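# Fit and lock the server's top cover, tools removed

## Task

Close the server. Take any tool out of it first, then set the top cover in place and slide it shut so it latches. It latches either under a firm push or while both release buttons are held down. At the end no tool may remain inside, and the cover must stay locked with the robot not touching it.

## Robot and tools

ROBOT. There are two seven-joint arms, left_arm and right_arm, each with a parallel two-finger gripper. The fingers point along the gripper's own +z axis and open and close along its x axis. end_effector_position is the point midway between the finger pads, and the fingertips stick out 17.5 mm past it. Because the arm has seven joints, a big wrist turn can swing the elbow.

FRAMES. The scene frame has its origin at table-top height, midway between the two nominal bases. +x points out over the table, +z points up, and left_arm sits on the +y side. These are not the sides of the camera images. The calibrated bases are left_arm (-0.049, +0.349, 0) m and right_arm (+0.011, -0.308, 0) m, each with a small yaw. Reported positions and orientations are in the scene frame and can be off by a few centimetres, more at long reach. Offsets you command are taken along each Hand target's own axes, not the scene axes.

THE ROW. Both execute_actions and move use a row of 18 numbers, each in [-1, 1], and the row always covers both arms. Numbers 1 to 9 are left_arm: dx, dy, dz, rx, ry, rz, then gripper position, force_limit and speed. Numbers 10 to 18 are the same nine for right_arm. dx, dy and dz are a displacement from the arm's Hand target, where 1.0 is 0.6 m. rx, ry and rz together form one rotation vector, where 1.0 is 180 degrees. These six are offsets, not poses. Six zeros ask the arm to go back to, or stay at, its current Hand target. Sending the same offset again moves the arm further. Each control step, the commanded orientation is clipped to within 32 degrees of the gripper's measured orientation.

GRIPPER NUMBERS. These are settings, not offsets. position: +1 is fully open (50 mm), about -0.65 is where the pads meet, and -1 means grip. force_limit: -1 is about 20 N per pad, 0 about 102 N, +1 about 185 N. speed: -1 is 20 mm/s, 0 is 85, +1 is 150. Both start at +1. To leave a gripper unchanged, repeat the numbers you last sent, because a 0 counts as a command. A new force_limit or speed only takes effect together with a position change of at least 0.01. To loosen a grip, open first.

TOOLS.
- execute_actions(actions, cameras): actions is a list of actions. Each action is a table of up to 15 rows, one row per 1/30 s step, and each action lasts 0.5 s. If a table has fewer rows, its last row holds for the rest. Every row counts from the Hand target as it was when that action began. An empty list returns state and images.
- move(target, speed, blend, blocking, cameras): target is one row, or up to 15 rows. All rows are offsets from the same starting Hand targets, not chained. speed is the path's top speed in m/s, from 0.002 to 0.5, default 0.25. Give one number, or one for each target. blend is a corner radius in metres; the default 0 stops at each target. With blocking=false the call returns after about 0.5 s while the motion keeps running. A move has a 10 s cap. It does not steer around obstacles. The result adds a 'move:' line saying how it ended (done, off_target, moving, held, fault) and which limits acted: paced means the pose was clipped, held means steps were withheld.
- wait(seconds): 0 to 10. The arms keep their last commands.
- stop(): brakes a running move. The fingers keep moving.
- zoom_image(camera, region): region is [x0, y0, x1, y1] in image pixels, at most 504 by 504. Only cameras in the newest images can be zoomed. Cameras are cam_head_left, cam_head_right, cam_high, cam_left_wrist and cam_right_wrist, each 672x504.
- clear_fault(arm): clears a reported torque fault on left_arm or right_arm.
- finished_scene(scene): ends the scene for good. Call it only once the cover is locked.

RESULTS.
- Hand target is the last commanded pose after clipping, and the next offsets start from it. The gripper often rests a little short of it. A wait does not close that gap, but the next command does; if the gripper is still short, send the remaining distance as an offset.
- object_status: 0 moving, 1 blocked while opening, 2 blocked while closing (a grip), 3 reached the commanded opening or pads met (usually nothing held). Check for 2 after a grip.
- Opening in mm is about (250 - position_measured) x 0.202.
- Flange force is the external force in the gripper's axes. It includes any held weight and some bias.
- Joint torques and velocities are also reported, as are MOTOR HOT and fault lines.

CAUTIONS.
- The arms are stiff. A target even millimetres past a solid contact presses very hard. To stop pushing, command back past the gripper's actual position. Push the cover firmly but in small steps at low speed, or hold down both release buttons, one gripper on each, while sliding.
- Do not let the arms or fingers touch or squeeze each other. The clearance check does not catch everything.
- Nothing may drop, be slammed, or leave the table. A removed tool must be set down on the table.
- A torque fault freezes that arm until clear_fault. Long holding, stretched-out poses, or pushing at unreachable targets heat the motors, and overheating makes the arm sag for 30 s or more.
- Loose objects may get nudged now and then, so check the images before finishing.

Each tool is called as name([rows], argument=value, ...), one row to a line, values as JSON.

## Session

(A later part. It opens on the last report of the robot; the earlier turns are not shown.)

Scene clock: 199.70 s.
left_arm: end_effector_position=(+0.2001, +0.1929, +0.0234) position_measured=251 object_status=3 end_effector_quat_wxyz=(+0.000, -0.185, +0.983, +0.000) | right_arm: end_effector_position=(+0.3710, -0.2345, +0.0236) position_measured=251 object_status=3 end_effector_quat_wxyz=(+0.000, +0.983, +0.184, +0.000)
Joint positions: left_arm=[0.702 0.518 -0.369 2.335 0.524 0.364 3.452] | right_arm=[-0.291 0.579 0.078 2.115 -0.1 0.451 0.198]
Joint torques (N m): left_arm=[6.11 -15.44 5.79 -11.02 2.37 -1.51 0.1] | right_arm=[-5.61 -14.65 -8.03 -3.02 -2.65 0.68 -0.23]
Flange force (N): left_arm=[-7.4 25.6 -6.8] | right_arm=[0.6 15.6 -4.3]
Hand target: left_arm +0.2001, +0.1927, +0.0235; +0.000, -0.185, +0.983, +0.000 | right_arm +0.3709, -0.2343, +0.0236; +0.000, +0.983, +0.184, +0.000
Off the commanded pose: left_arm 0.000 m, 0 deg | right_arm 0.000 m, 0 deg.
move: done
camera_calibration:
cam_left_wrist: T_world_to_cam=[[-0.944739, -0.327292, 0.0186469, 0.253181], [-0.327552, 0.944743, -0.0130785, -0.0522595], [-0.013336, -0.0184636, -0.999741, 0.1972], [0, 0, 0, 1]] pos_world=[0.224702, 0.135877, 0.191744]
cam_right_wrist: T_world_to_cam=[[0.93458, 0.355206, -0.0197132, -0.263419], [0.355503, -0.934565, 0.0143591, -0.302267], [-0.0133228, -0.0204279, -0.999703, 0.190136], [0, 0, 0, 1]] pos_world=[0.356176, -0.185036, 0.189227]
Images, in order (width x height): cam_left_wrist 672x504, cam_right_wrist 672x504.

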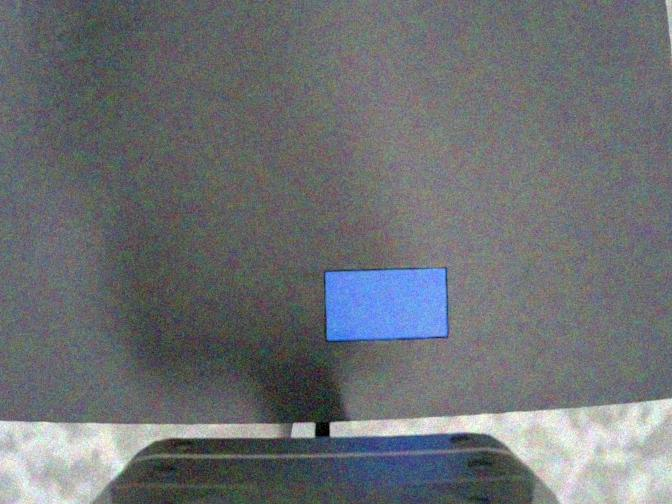

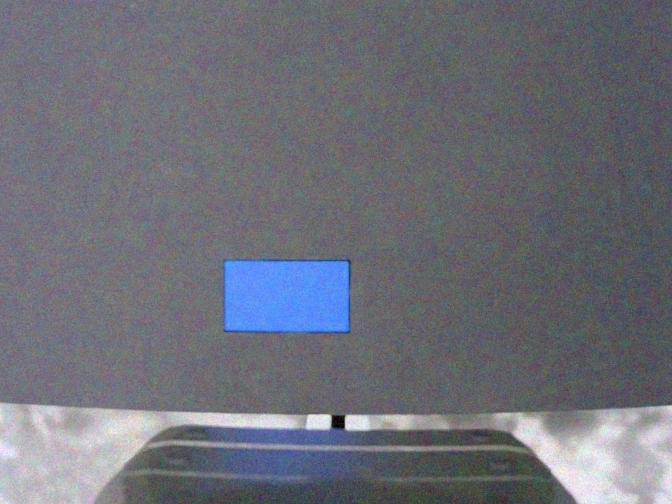

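move(target=[0,-0.004,0,0,0,0,-0.66,-0.8,0, 0,-0.004,0,0,0,0,-0.66,-0.8,0], speed=0.02)

Scene clock: 213.83 s.
left_arm: end_effector_position=(+0.2009, +0.1906, +0.0234) position_measured=251 object_status=3 end_effector_quat_wxyz=(+0.000, -0.185, +0.983, +0.000) | right_arm: end_effector_position=(+0.3701, -0.2322, +0.0236) position_measured=251 object_status=3 end_effector_quat_wxyz=(+0.000, +0.983, +0.184, +0.000)
Joint positions: left_arm=[0.709 0.52 -0.372 2.329 0.523 0.369 3.459] | right_arm=[-0.298 0.579 0.079 2.116 -0.1 0.45 0.193]
Joint torques (N m): left_arm=[15.56 -21.42 18.78 -30.86 7.59 -5.5 -0.3] | right_arm=[-21.52 -15.38 -28.94 -1.29 -9.59 3.18 -0.56]
Flange force (N): left_arm=[-9.6 73.7 -27.0] | right_arm=[0.3 60.2 -2.7]
Hand target: left_arm +0.2010, +0.1905, +0.0235; +0.000, -0.185, +0.983, +0.000 | right_arm +0.3700, -0.2321, +0.0236; +0.000, +0.983, +0.184, +0.000
Off the commanded pose: left_arm 0.000 m, 0 deg | right_arm 0.000 m, 0 deg.
move: done

move([
  [0,0.0013,-0.003,0,0,0,-0.66,-0.8,0, 0,0.001,-0.003,0,0,0,-0.66,-0.8,0],
  [0,0.0013,-0.02,0,0,0,-0.66,-0.8,0, 0,0.001,-0.02,0,0,0,-0.66,-0.8,0],
], speed=0.03, cameras=["cam_left_wrist","cam_right_wrist","cam_head_left"])

Scene clock: 219.97 s.
left_arm: end_effector_position=(+0.2007, +0.1912, +0.0355) position_measured=251 object_status=3 end_effector_quat_wxyz=(+0.000, -0.185, +0.983, +0.000) | right_arm: end_effector_position=(+0.3703, -0.2326, +0.0355) position_measured=251 object_status=3 end_effector_quat_wxyz=(+0.000, +0.983, +0.184, +0.000)
Joint positions: left_arm=[0.742 0.487 -0.414 2.32 0.486 0.414 3.491] | right_arm=[-0.301 0.549 0.084 2.108 -0.096 0.488 0.19]
Joint torques (N m): left_arm=[11.69 -25.23 12.19 -26.96 6.38 -5.35 -0.08] | right_arm=[-17.45 -15.26 -23.3 -2 -8.47 2.67 -0.49]
Flange force (N): left_arm=[-7.0 56.6 2.4] | right_arm=[0.2 48.9 -2.1]
Hand target: left_arm +0.2007, +0.1912, +0.0355; +0.000, -0.185, +0.983, +0.000 | right_arm +0.3703, -0.2326, +0.0356; +0.000, +0.983, +0.184, +0.000
Off the commanded pose: left_arm 0.000 m, 0 deg | right_arm 0.000 m, 0 deg.
move: done
camera_calibration:
cam_left_wrist: T_world_to_cam=[[-0.944833, -0.327024, 0.0186164, 0.252957], [-0.327285, 0.944832, -0.0133069, -0.0503248], [-0.0132377, -0.0186657, -0.999738, 0.209179], [0, 0, 0, 1]] pos_world=[0.225301, 0.134176, 0.203746]
cam_right_wrist: T_world_to_cam=[[0.934453, 0.35554, -0.019739, -0.263093], [0.355834, -0.934442, 0.0141347, -0.300463], [-0.0134195, -0.020232, -0.999705, 0.202232], [0, 0, 0, 1]] pos_world=[0.355477, -0.183134, 0.201226]
Images, in order (width x height): cam_head_left 672x504, cam_left_wrist 672x504, cam_right_wrist 672x504.

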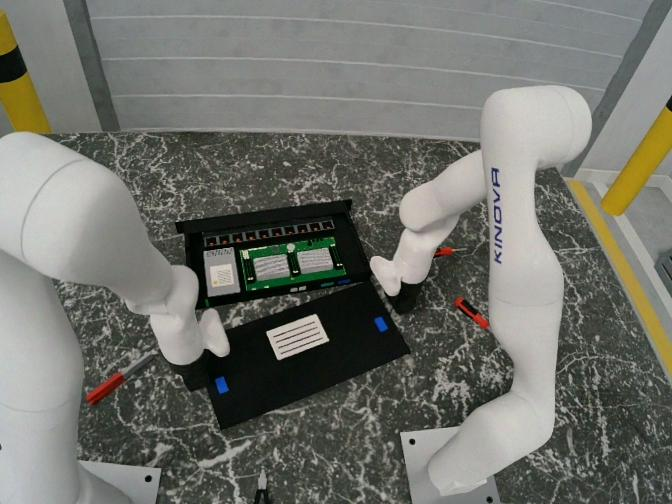

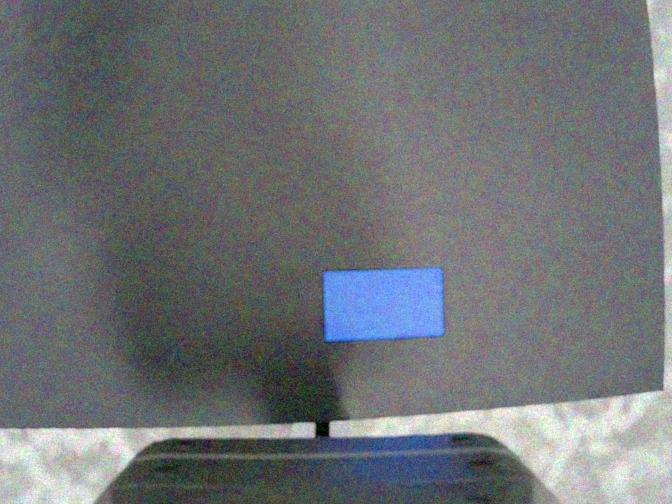

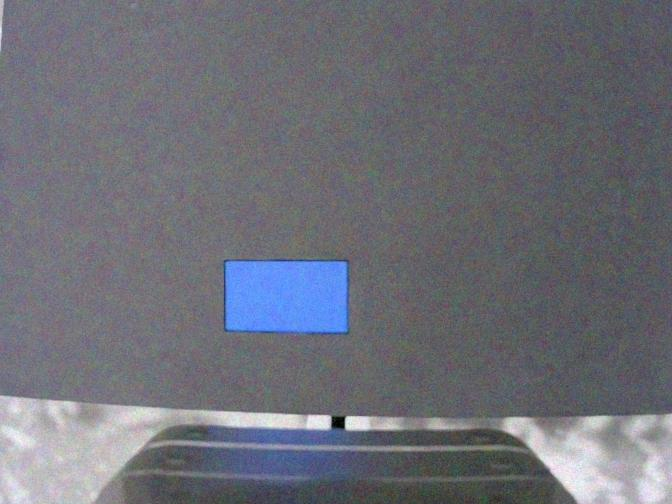

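zoom_image(camera="cam_head_left", region=[180, 260, 430, 440])

wait(seconds=0, cameras=["cam_high"])

Scaled by 2.016 from the camera's 672x504 image, which has a finer 960x720 frame.

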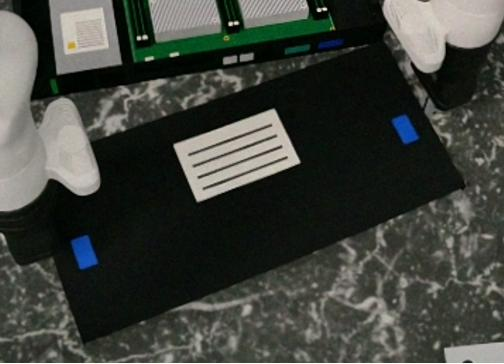

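Scene clock: 231.47 s.
left_arm: end_effector_position=(+0.2007, +0.1912, +0.0355) position_measured=251 object_status=3 end_effector_quat_wxyz=(+0.000, -0.185, +0.983, +0.000) | right_arm: end_effector_position=(+0.3703, -0.2326, +0.0356) position_measured=251 object_status=3 end_effector_quat_wxyz=(+0.000, +0.983, +0.184, +0.000)
Joint positions: left_arm=[0.742 0.487 -0.414 2.32 0.486 0.414 3.491] | right_arm=[-0.301 0.549 0.084 2.108 -0.096 0.488 0.19]
Joint torques (N m): left_arm=[11.75 -25.24 12.21 -26.97 6.39 -5.38 -0.1] | right_arm=[-17.47 -15.28 -23.3 -1.97 -8.48 2.72 -0.52]
Flange force (N): left_arm=[-7.1 56.7 2.3] | right_arm=[0.3 49.0 -1.9]
Hand target: left_arm +0.2007, +0.1912, +0.0355; +0.000, -0.185, +0.983, +0.000 | right_arm +0.3703, -0.2326, +0.0356; +0.000, +0.983, +0.184, +0.000
Tool commands: left_gripper/position=-0.66 left_gripper/force_limit=-0.8 left_gripper/speed=+0.0 right_gripper/position=-0.66 right_gripper/force_limit=-0.8 right_gripper/speed=+0.0
Off the commanded pose: left_arm 0.000 m, 0 deg | right_arm 0.000 m, 0 deg.
Images, in order (width x height): cam_high 672x504.

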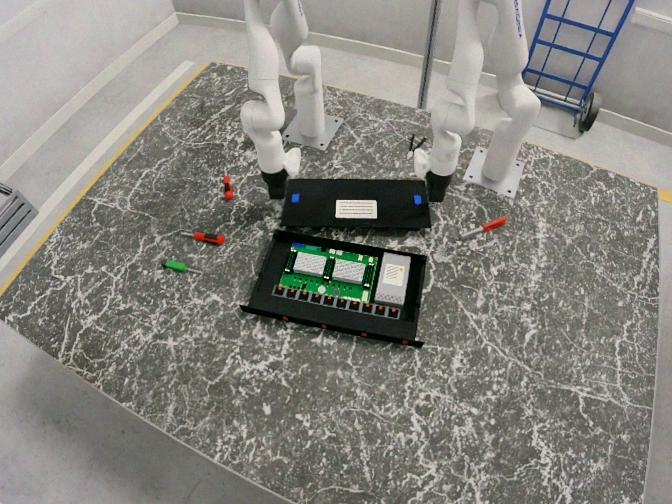

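move(target=[0,0,-0.02,0,0,0,-0.66,-0.8,0, 0,0,-0.02,0,0,0,-0.66,-0.8,0], speed=0.03, cameras=["cam_left_wrist","cam_right_wrist","cam_head_left"])

Scene clock: 263.90 s.
left_arm: end_effector_position=(+0.2007, +0.1912, +0.0475) position_measured=251 object_status=3 end_effector_quat_wxyz=(+0.000, -0.185, +0.983, +0.000) | right_arm: end_effector_position=(+0.3703, -0.2326, +0.0475) position_measured=251 object_status=3 end_effector_quat_wxyz=(+0.000, +0.983, +0.184, +0.000)
Joint positions: left_arm=[0.774 0.455 -0.452 2.308 0.448 0.459 3.526] | right_arm=[-0.306 0.52 0.09 2.099 -0.091 0.526 0.186]
Joint torques (N m): left_arm=[11.58 -24.46 11.69 -27.08 6.88 -5.94 -0.12] | right_arm=[-17.28 -15.16 -22.75 -2.28 -9.02 2.61 -0.49]
Flange force (N): left_arm=[-6.7 56.2 2.7] | right_arm=[0.4 48.6 -2.0]
Hand target: left_arm +0.2007, +0.1912, +0.0475; +0.000, -0.185, +0.983, +0.000 | right_arm +0.3703, -0.2326, +0.0475; +0.000, +0.983, +0.184, +0.000
Off the commanded pose: left_arm 0.000 m, 0 deg | right_arm 0.000 m, 0 deg.
move: done
camera_calibration:
cam_left_wrist: T_world_to_cam=[[-0.944835, -0.327023, 0.0185219, 0.252753], [-0.327283, 0.944832, -0.0133397, -0.0501574], [-0.0131377, -0.0186657, -0.999739, 0.221254], [0, 0, 0, 1]] pos_world=[0.225301, 0.134176, 0.215846]
cam_right_wrist: T_world_to_cam=[[0.934466, 0.355504, -0.0197386, -0.262867], [0.355799, -0.934456, 0.0141349, -0.300623], [-0.0134198, -0.0202316, -0.999705, 0.214228], [0, 0, 0, 1]] pos_world=[0.355476, -0.183134, 0.213226]
Images, in order (width x height): cam_head_left 672x504, cam_left_wrist 672x504, cam_right_wrist 672x504.

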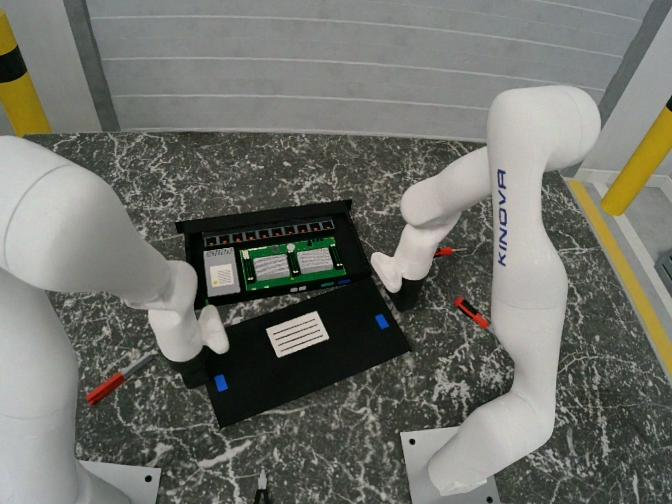

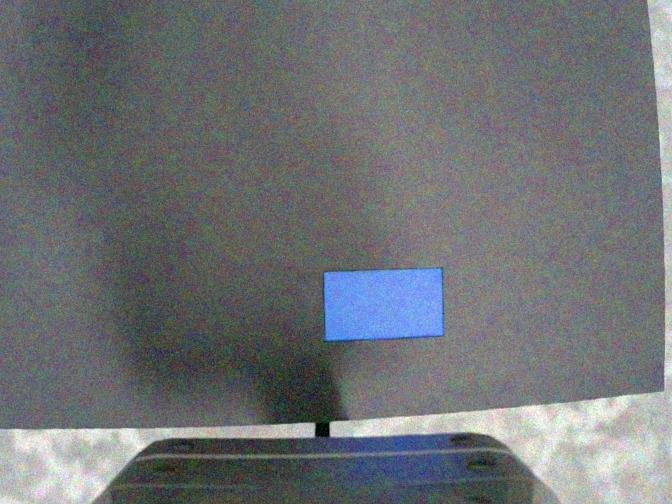

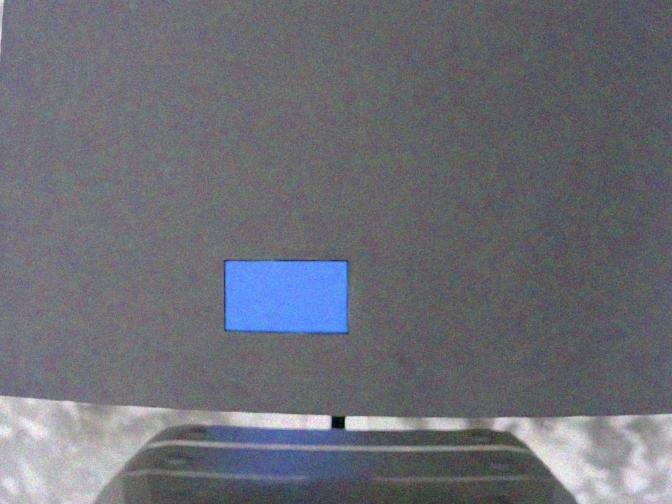

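move(target=[0,0,-0.0625,0,0,0,-0.66,-0.8,0, 0,0,-0.0625,0,0,0,-0.66,-0.8,0], speed=0.08, cameras=["cam_high","cam_head_left","cam_head_right"])

zoom_image(camera="cam_high", region=[230, 160, 450, 360])

zoom_image(camera="cam_head_left", region=[165, 185, 415, 445])

Scene clock: 276.70 s.
left_arm: end_effector_position=(+0.2007, +0.1912, +0.0850) position_measured=251 object_status=3 end_effector_quat_wxyz=(+0.000, -0.185, +0.983, +0.000) | right_arm: end_effector_position=(+0.3703, -0.2326, +0.0850) position_measured=251 object_status=3 end_effector_quat_wxyz=(+0.000, +0.983, +0.184, +0.000)
Joint positions: left_arm=[0.86 0.359 -0.544 2.263 0.33 0.594 3.638] | right_arm=[-0.319 0.435 0.107 2.063 -0.076 0.647 0.173]
Joint torques (N m): left_arm=[11.37 -21.83 10.73 -26.84 8.12 -7.5 -0.07] | right_arm=[-16.78 -14.64 -20.97 -3.48 -10.47 2.33 -0.49]
Flange force (N): left_arm=[-7.5 54.4 3.9] | right_arm=[-0.5 47.5 -1.6]
Hand target: left_arm +0.2007, +0.1912, +0.0850; +0.000, -0.185, +0.983, +0.000 | right_arm +0.3703, -0.2326, +0.0851; +0.000, +0.983, +0.184, +0.000
Off the commanded pose: left_arm 0.000 m, 0 deg | right_arm 0.000 m, 0 deg.
move: done
Images, in order (width x height): cam_head_left 672x504, cam_head_right 672x504, cam_high 672x504.

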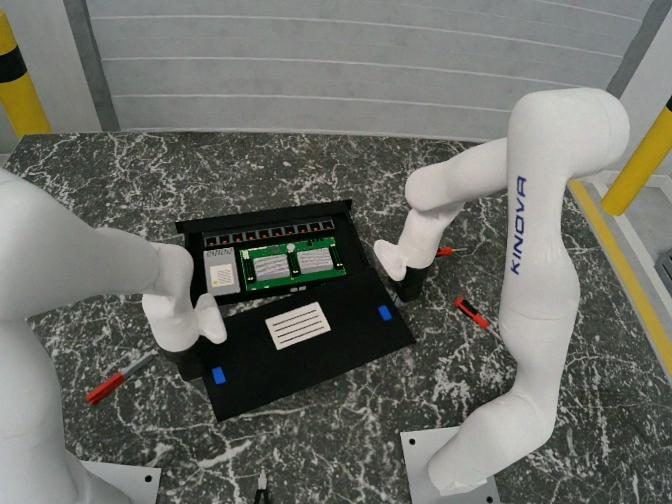

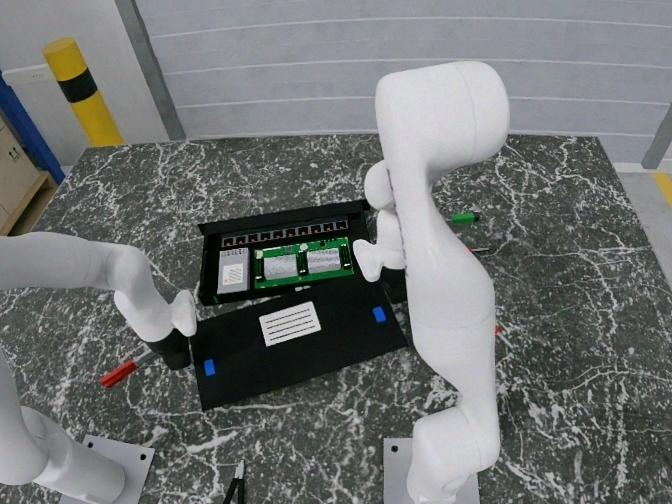

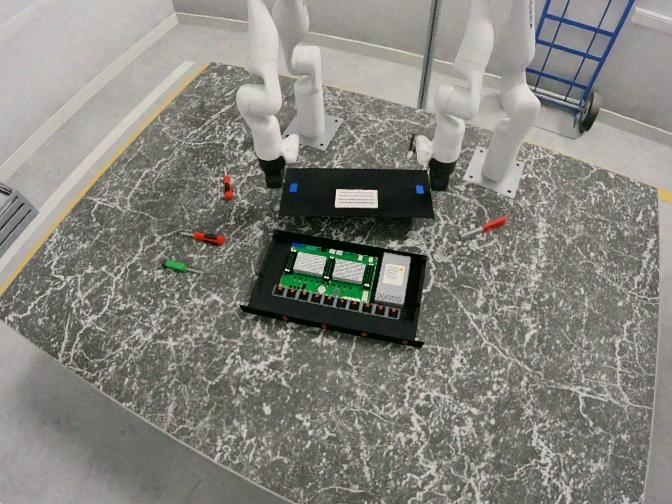

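Scaled by 2.291 from the camera's 672x504 image, which has a finer 960x720 frame.

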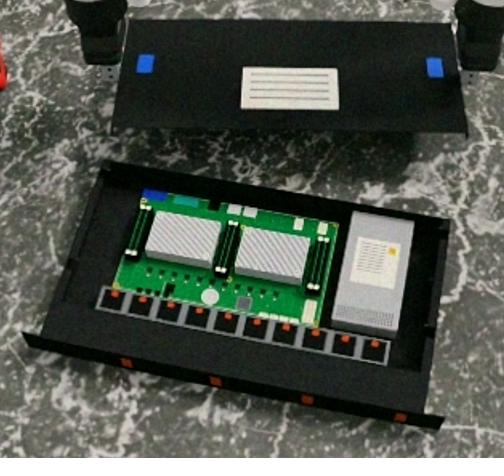

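Scaled by 1.938 from the camera's 672x504 image, which has a finer 960x720 frame.

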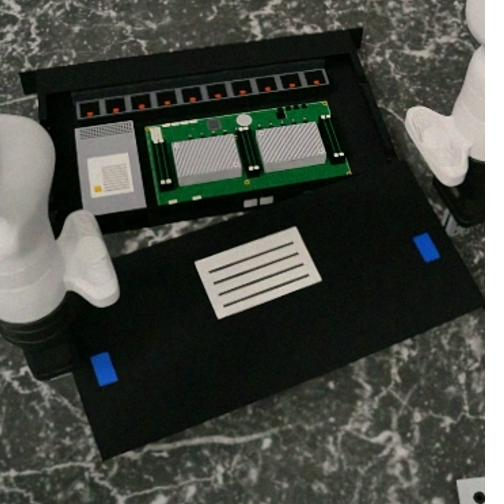

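move(target=[-0.2110,-0.0275,0,0,0,0.02778,-0.66,-0.8,0, 0.14423,0.02448,0,0,0,0.02778,-0.66,-0.8,0], speed=0.08, cameras=["cam_high","cam_head_left"])

zoom_image(camera="cam_high", region=[230, 180, 450, 380])

Scene clock: 312.50 s.
left_arm: end_effector_position=(+0.3247, +0.2217, +0.0850) position_measured=251 object_status=3 end_effector_quat_wxyz=(+0.000, -0.142, +0.990, +0.000) | right_arm: end_effector_position=(+0.4563, -0.2150, +0.0850) position_measured=251 object_status=3 end_effector_quat_wxyz=(+0.000, +0.990, +0.141, +0.000)
Joint positions: left_arm=[0.564 0.521 -0.492 1.958 0.353 0.746 3.349] | right_arm=[-0.313 0.584 0.131 1.773 -0.102 0.792 0.115]
Joint torques (N m): left_arm=[15.55 -22.83 14.5 -18.04 8.9 -2.24 -0.01] | right_arm=[-17.1 -19.44 -19.72 -7.09 -10.06 1.04 -0.36]
Flange force (N): left_arm=[-4.7 44.9 2.2] | right_arm=[-0.3 38.3 -0.5]
Hand target: left_arm +0.3247, +0.2218, +0.0850; +0.000, -0.142, +0.990, +0.000 | right_arm +0.4563, -0.2150, +0.0850; +0.000, +0.990, +0.141, +0.000
Off the commanded pose: left_arm 0.000 m, 0 deg | right_arm 0.000 m, 0 deg.
move: done
Images, in order (width x height): cam_head_left 672x504, cam_high 672x504.

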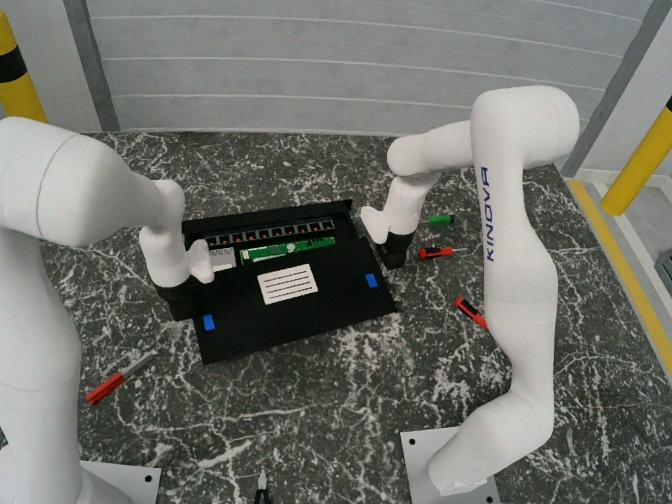

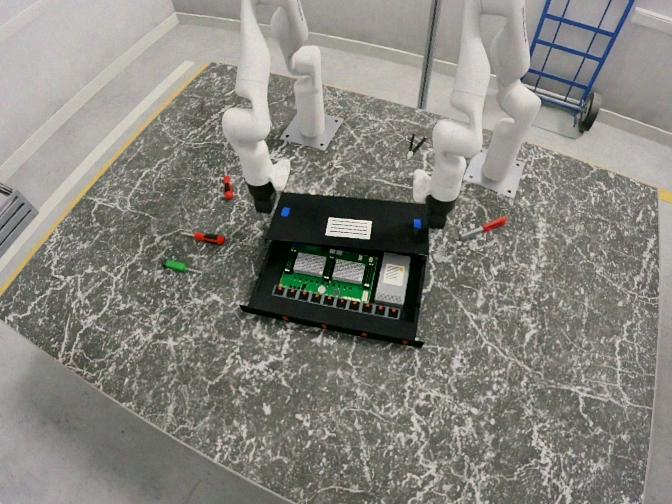

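Scaled by 2.291 from the camera's 672x504 image, which has a finer 960x720 frame.

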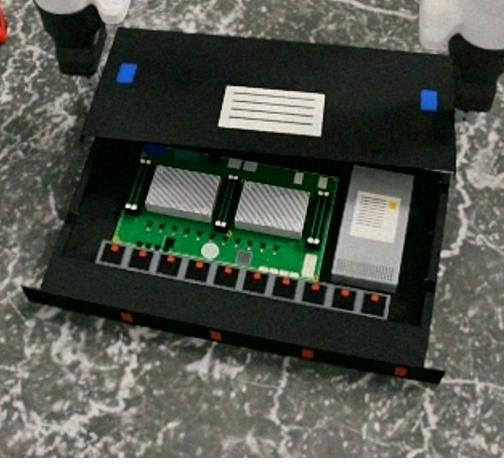

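zoom_image(camera="cam_high", region=[232, 230, 322, 330])

zoom_image(camera="cam_high", region=[350, 240, 440, 360])

Scaled by 5.040 from the camera's 672x504 image, which has a finer 960x720 frame.

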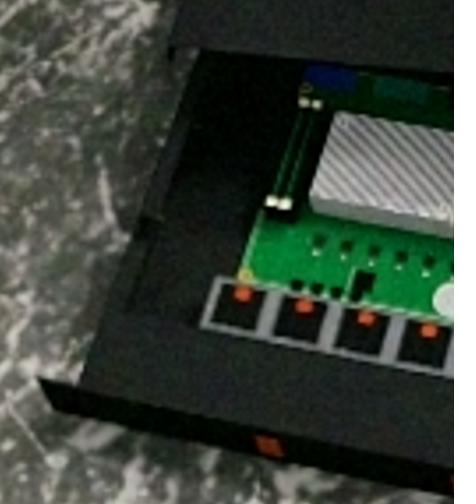

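Scaled by 4.200 from the camera's 672x504 image, which has a finer 960x720 frame.

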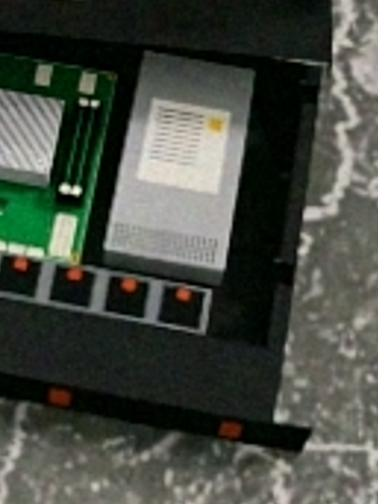

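zoom_image(camera="cam_high", region=[240, 180, 340, 260])

zoom_image(camera="cam_high", region=[350, 190, 450, 270])

zoom_image(camera="cam_head_left", region=[330, 215, 430, 325])

zoom_image(camera="cam_head_left", region=[150, 270, 260, 380])

Scaled by 5.040 from the camera's 672x504 image, which has a finer 960x720 frame.

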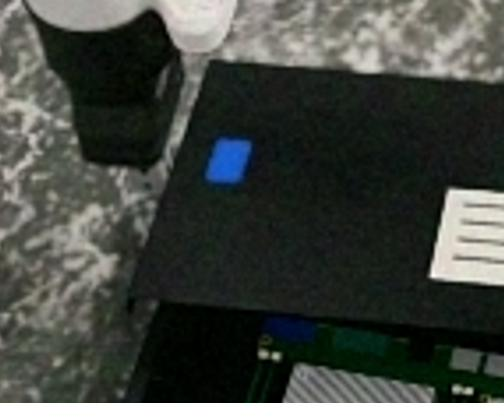

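Scaled by 5.040 from the camera's 672x504 image, which has a finer 960x720 frame.

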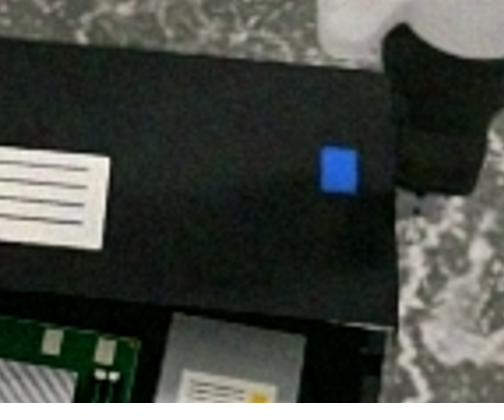

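Scaled by 4.582 from the camera's 672x504 image, which has a finer 960x720 frame.

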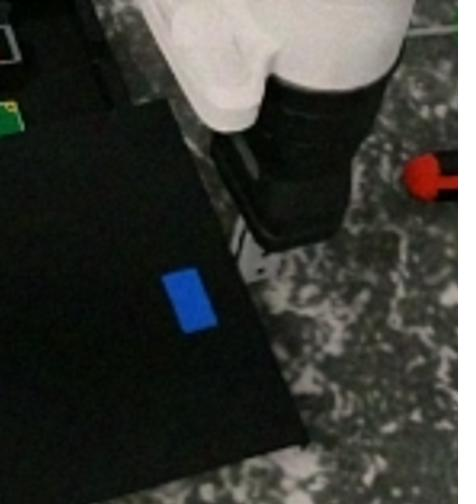

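Scaled by 4.582 from the camera's 672x504 image, which has a finer 960x720 frame.

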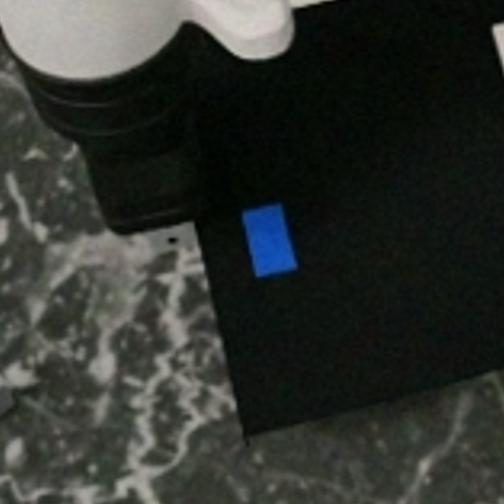

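move(target=[-0.20482,-0.00338,-0.008,0,0,0.02611,-0.66,-0.8,0, 0.14207,-0.00257,-0.008,0,0,0.02611,-0.66,-0.8,0], speed=0.08, cameras=["all"])

zoom_image(camera="cam_high", region=[225, 200, 445, 370])

zoom_image(camera="cam_head_left", region=[160, 180, 400, 330])

Scene clock: 381.33 s.
left_arm: end_effector_position=(+0.4432, +0.2543, +0.0898) position_measured=251 object_status=3 end_effector_quat_wxyz=(+0.000, -0.101, +0.995, +0.000) | right_arm: end_effector_position=(+0.5377, -0.1898, +0.0897) position_measured=251 object_status=3 end_effector_quat_wxyz=(+0.000, +0.995, +0.100, +0.000)
Joint positions: left_arm=[0.36 0.694 -0.449 1.583 0.349 0.945 3.197] | right_arm=[-0.321 0.734 0.155 1.448 -0.127 0.97 0.032]
Joint torques (N m): left_arm=[21.96 -26.04 19.54 -15.72 11.36 -0.2 0.04] | right_arm=[-21.5 -23.87 -22.06 -10.46 -12.08 -0.02 -0.4]
Flange force (N): left_arm=[-3.5 46.2 1.9] | right_arm=[-0.5 40.4 -0.1]
Hand target: left_arm +0.4432, +0.2543, +0.0898; +0.000, -0.101, +0.995, +0.000 | right_arm +0.5377, -0.1898, +0.0897; +0.000, +0.995, +0.100, +0.000
Off the commanded pose: left_arm 0.000 m, 0 deg | right_arm 0.000 m, 0 deg.
move: done
camera_calibration:
cam_left_wrist: T_world_to_cam=[[-0.986415, -0.163212, 0.0186586, 0.4785], [-0.163471, 0.986458, -0.0133361, -0.113065], [-0.0162294, -0.016205, -0.999737, 0.268553], [0, 0, 0, 1]] pos_world=[0.457875, 0.193983, 0.258046]
cam_right_wrist: T_world_to_cam=[[0.980997, 0.193001, -0.0198618, -0.489571], [0.193298, -0.981036, 0.0142898, -0.242313], [-0.0167272, -0.0178575, -0.999701, 0.261765], [0, 0, 0, 1]] pos_world=[0.531485, -0.138556, 0.255426]

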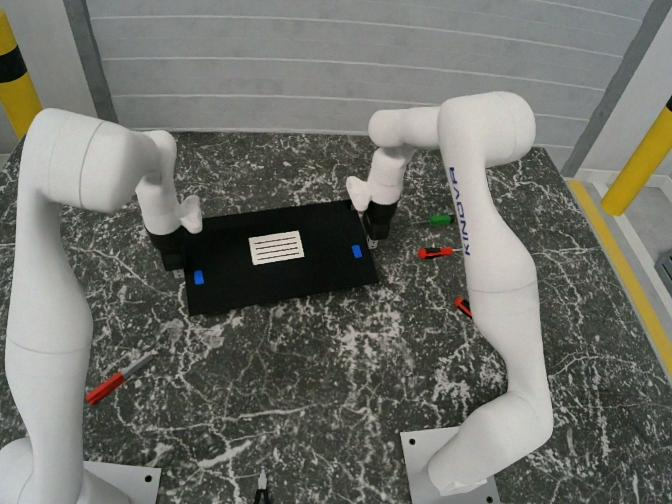

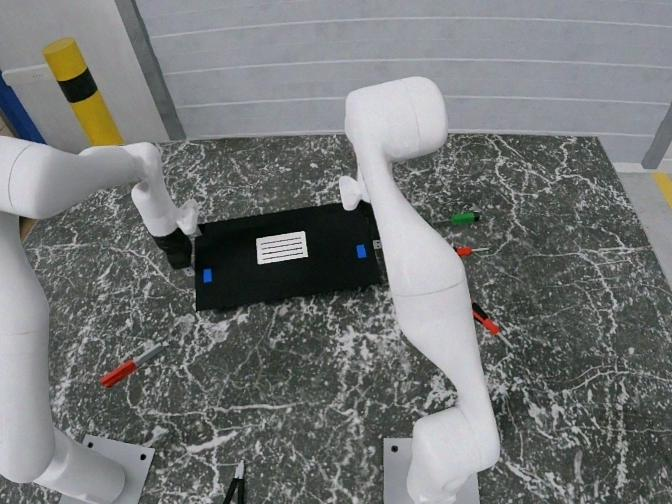

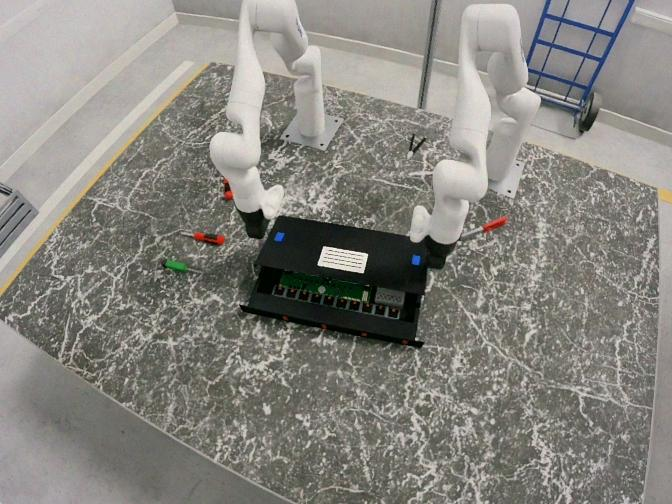

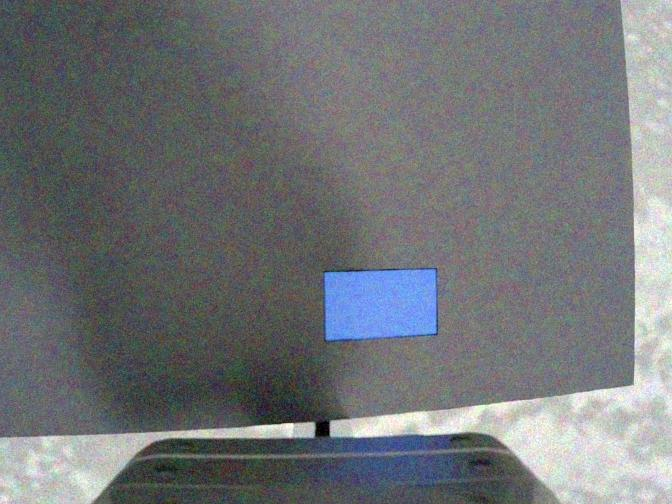

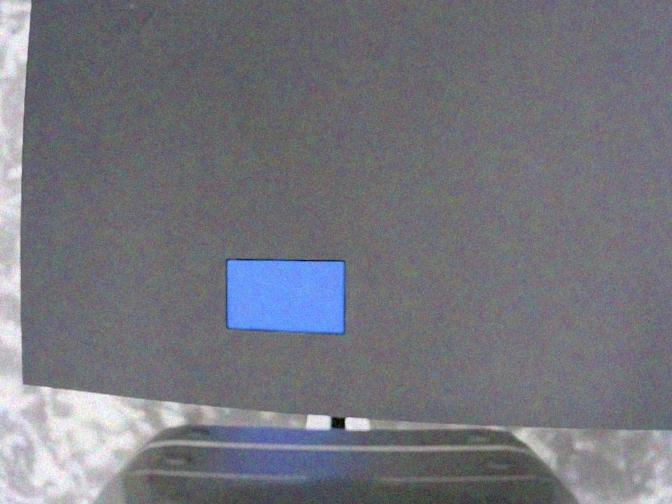

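Scaled by 2.291 from the camera's 672x504 image, which has a finer 960x720 frame.

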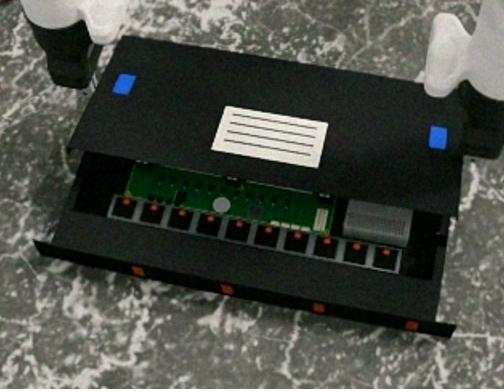

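Scaled by 2.100 from the camera's 672x504 image, which has a finer 960x720 frame.

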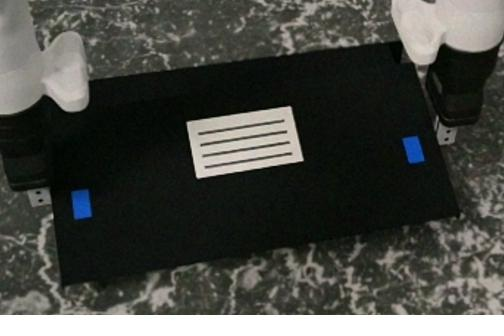

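move(target=[-0.0583,-0.0005,-0.0083,0,0,0.00667,-0.66,-0.8,0, 0.0423,-0.0022,-0.0083,0,0,0.00667,-0.66,-0.8,0], speed=0.04, cameras=["cam_high","cam_head_left","cam_right_wrist"])

zoom_image(camera="cam_high", region=[225, 200, 445, 370])

Scene clock: 426.00 s.
left_arm: end_effector_position=(+0.4775, +0.2610, +0.0947) position_measured=251 object_status=3 end_effector_quat_wxyz=(+0.000, -0.090, +0.996, +0.000) | right_arm: end_effector_position=(+0.5623, -0.1835, +0.0947) position_measured=251 object_status=3 end_effector_quat_wxyz=(+0.000, +0.996, +0.090, +0.000)
Joint positions: left_arm=[0.314 0.747 -0.438 1.451 0.345 1.021 3.177] | right_arm=[-0.318 0.78 0.163 1.334 -0.133 1.038 0.01]
Joint torques (N m): left_arm=[26.34 -27.35 23.17 -16.4 13.61 0.04 0.07] | right_arm=[-25.67 -25.32 -25.14 -11.62 -14.25 -0.33 -0.51]
Flange force (N): left_arm=[-2.8 51.7 1.7] | right_arm=[-0.3 46.2 0.0]
Hand target: left_arm +0.4775, +0.2610, +0.0947; +0.000, -0.090, +0.996, +0.000 | right_arm +0.5623, -0.1834, +0.0947; +0.000, +0.996, +0.090, +0.000
Off the commanded pose: left_arm 0.000 m, 0 deg | right_arm 0.000 m, 0 deg.
move: done
camera_calibration:
cam_right_wrist: T_world_to_cam=[[0.984842, 0.172314, -0.0198541, -0.52084], [0.172612, -0.984885, 0.0143747, -0.229993], [-0.017077, -0.0175839, -0.9997, 0.267541], [0, 0, 0, 1]] pos_world=[0.557214, -0.132064, 0.260426]
Images, in order (width x height): cam_head_left 672x504, cam_high 672x504, cam_right_wrist 672x504.

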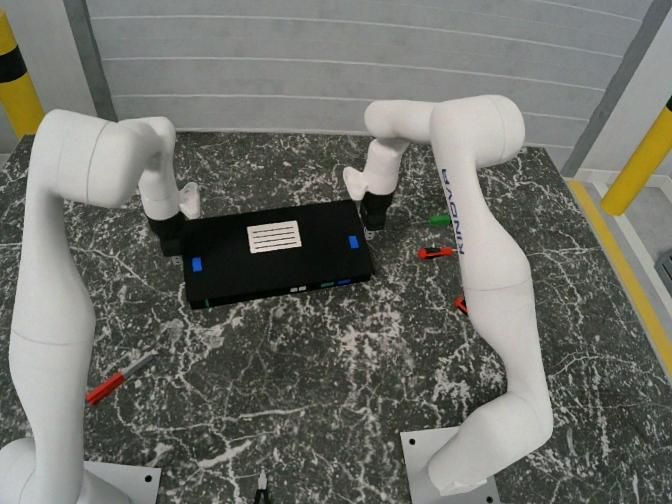

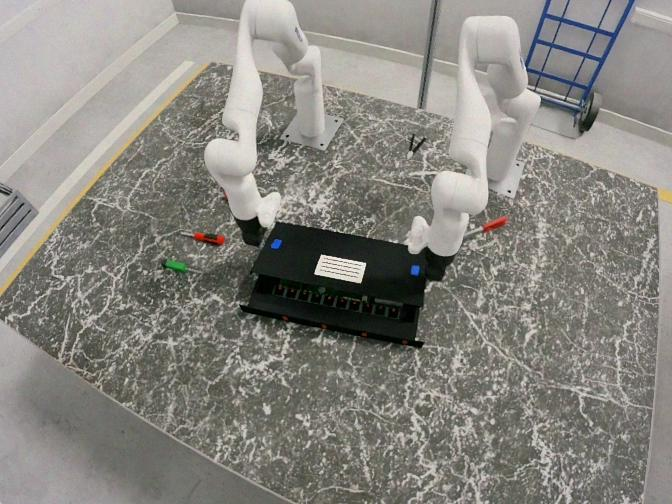

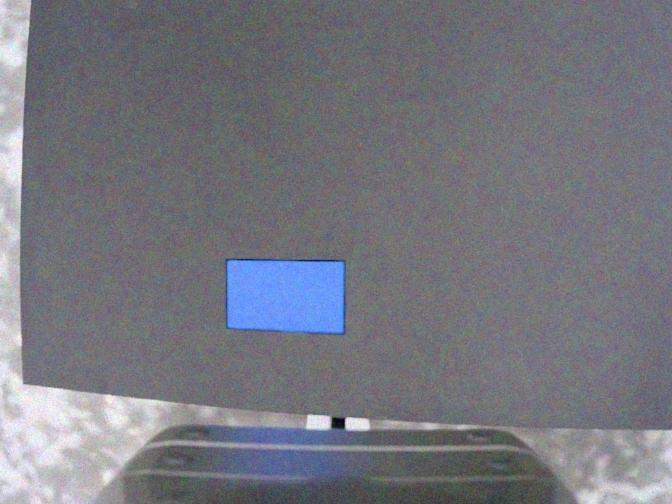

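Scaled by 2.291 from the camera's 672x504 image, which has a finer 960x720 frame.

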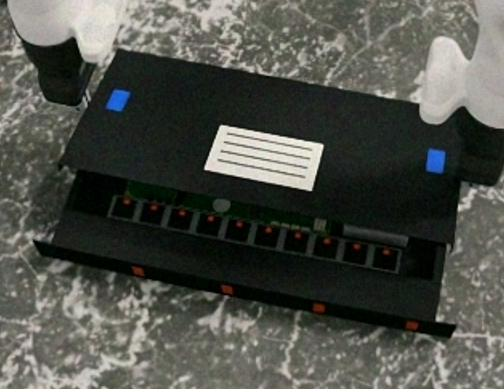

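move(target=[0,0,0.02,0,0,0,-0.66,-0.8,0, 0,0,0.02,0,0,0,-0.66,-0.8,0], speed=0.03, cameras=["cam_right_wrist","cam_head_left"])

Scene clock: 438.43 s.
left_arm: end_effector_position=(+0.4775, +0.2610, +0.0827) position_measured=251 object_status=3 end_effector_quat_wxyz=(+0.000, -0.090, +0.996, +0.000) | right_arm: end_effector_position=(+0.5623, -0.1834, +0.0827) position_measured=251 object_status=3 end_effector_quat_wxyz=(+0.000, +0.996, +0.090, +0.000)
Joint positions: left_arm=[0.311 0.763 -0.433 1.463 0.353 0.993 3.171] | right_arm=[-0.317 0.795 0.161 1.347 -0.136 1.011 0.013]
Joint torques (N m): left_arm=[26.01 -27.88 23.03 -16.42 13.22 0.04 0.1] | right_arm=[-25.57 -24.73 -25.41 -11.35 -13.97 -0.38 -0.43]
Flange force (N): left_arm=[-2.8 51.1 1.9] | right_arm=[-0.9 45.8 -1.4]
Hand target: left_arm +0.4775, +0.2610, +0.0827; +0.000, -0.090, +0.996, +0.000 | right_arm +0.5623, -0.1834, +0.0827; +0.000, +0.996, +0.090, +0.000
Off the commanded pose: left_arm 0.000 m, 0 deg | right_arm 0.000 m, 0 deg.
move: done
camera_calibration:
cam_right_wrist: T_world_to_cam=[[0.98482, 0.172429, -0.0199537, -0.521029], [0.172728, -0.984865, 0.0143568, -0.229876], [-0.0171762, -0.0175854, -0.999698, 0.255499], [0, 0, 0, 1]] pos_world=[0.557214, -0.132063, 0.248326]
Images, in order (width x height): cam_head_left 672x504, cam_right_wrist 672x504.

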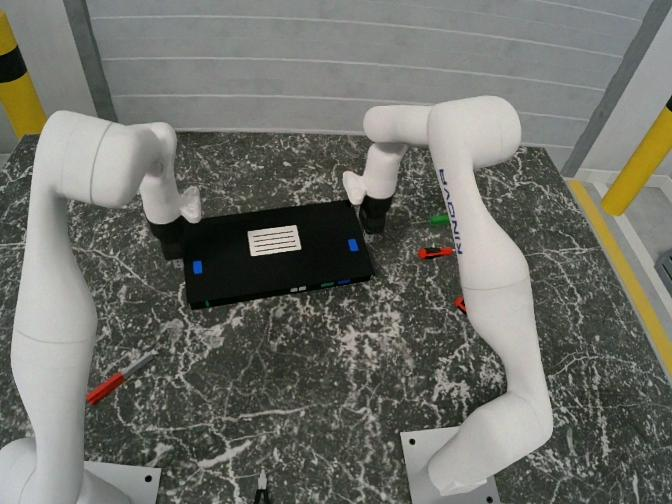

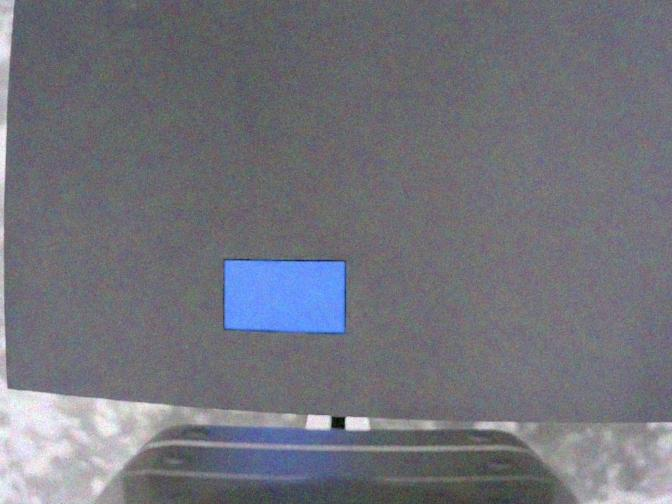

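move(target=[0,0,0.02,0,0,0,-0.66,-0.8,0, 0,0,0.02,0,0,0,-0.66,-0.8,0], speed=0.03, cameras=["cam_right_wrist","cam_left_wrist","cam_high"])

zoom_image(camera="cam_high", region=[225, 200, 445, 370])

Scene clock: 442.03 s.
left_arm: end_effector_position=(+0.4775, +0.2610, +0.0707) position_measured=251 object_status=3 end_effector_quat_wxyz=(+0.000, -0.090, +0.996, +0.000) | right_arm: end_effector_position=(+0.5623, -0.1834, +0.0707) position_measured=251 object_status=3 end_effector_quat_wxyz=(+0.000, +0.996, +0.090, +0.000)
Joint positions: left_arm=[0.308 0.78 -0.427 1.474 0.361 0.966 3.164] | right_arm=[-0.316 0.811 0.158 1.358 -0.138 0.984 0.015]
Joint torques (N m): left_arm=[25.89 -28.24 23.03 -16.49 12.92 0.11 0.13] | right_arm=[-25.57 -24.41 -25.6 -10.91 -13.72 -0.3 -0.42]
Flange force (N): left_arm=[-2.5 51.0 1.9] | right_arm=[-0.4 45.8 -2.3]
Hand target: left_arm +0.4775, +0.2610, +0.0707; +0.000, -0.090, +0.996, +0.000 | right_arm +0.5623, -0.1834, +0.0707; +0.000, +0.996, +0.090, +0.000
Off the commanded pose: left_arm 0.000 m, 0 deg | right_arm 0.000 m, 0 deg.
move: done
camera_calibration:
cam_left_wrist: T_world_to_cam=[[-0.989625, -0.142454, 0.0186805, 0.509954], [-0.142714, 0.989673, -0.0134062, -0.125065], [-0.0165778, -0.0159331, -0.999736, 0.250315], [0, 0, 0, 1]] pos_world=[0.490964, 0.200407, 0.239046]
cam_right_wrist: T_world_to_cam=[[0.984837, 0.172332, -0.0199527, -0.521192], [0.172631, -0.984882, 0.0143573, -0.229636], [-0.0171769, -0.0175841, -0.999698, 0.243502], [0, 0, 0, 1]] pos_world=[0.557114, -0.132064, 0.236326]
Images, in order (width x height): cam_high 672x504, cam_left_wrist 672x504, cam_right_wrist 672x504.

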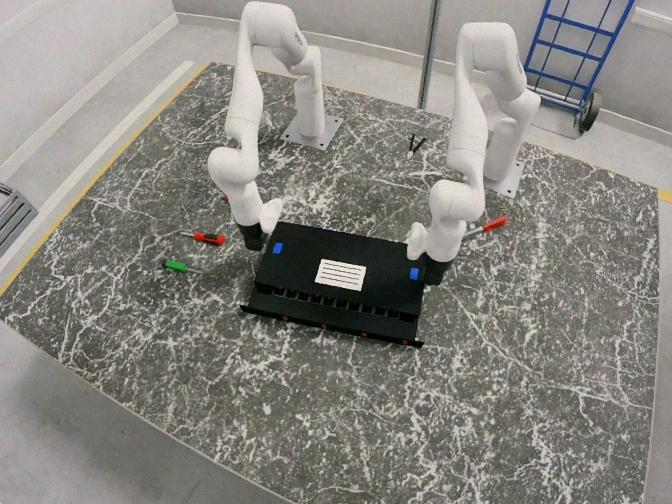

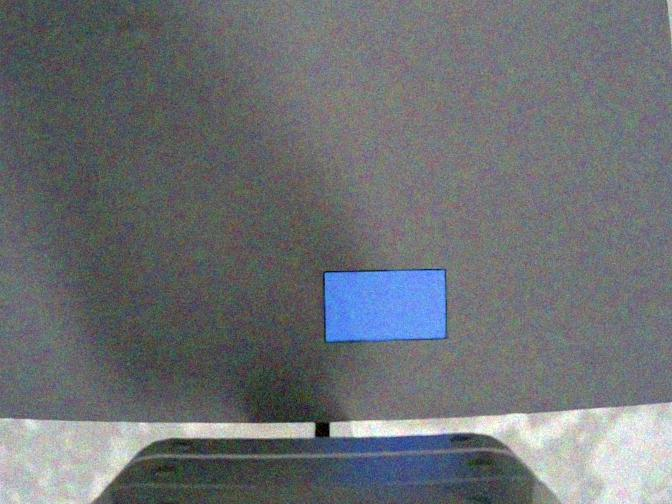

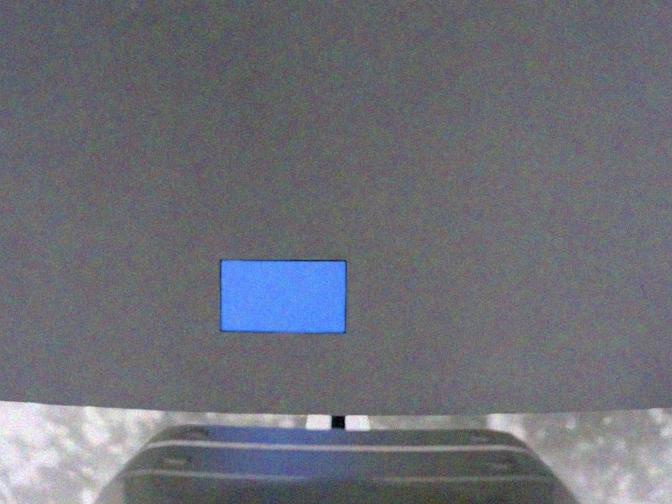

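Scaled by 2.291 from the camera's 672x504 image, which has a finer 960x720 frame.

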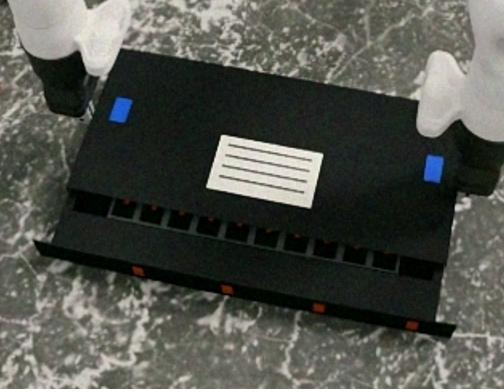

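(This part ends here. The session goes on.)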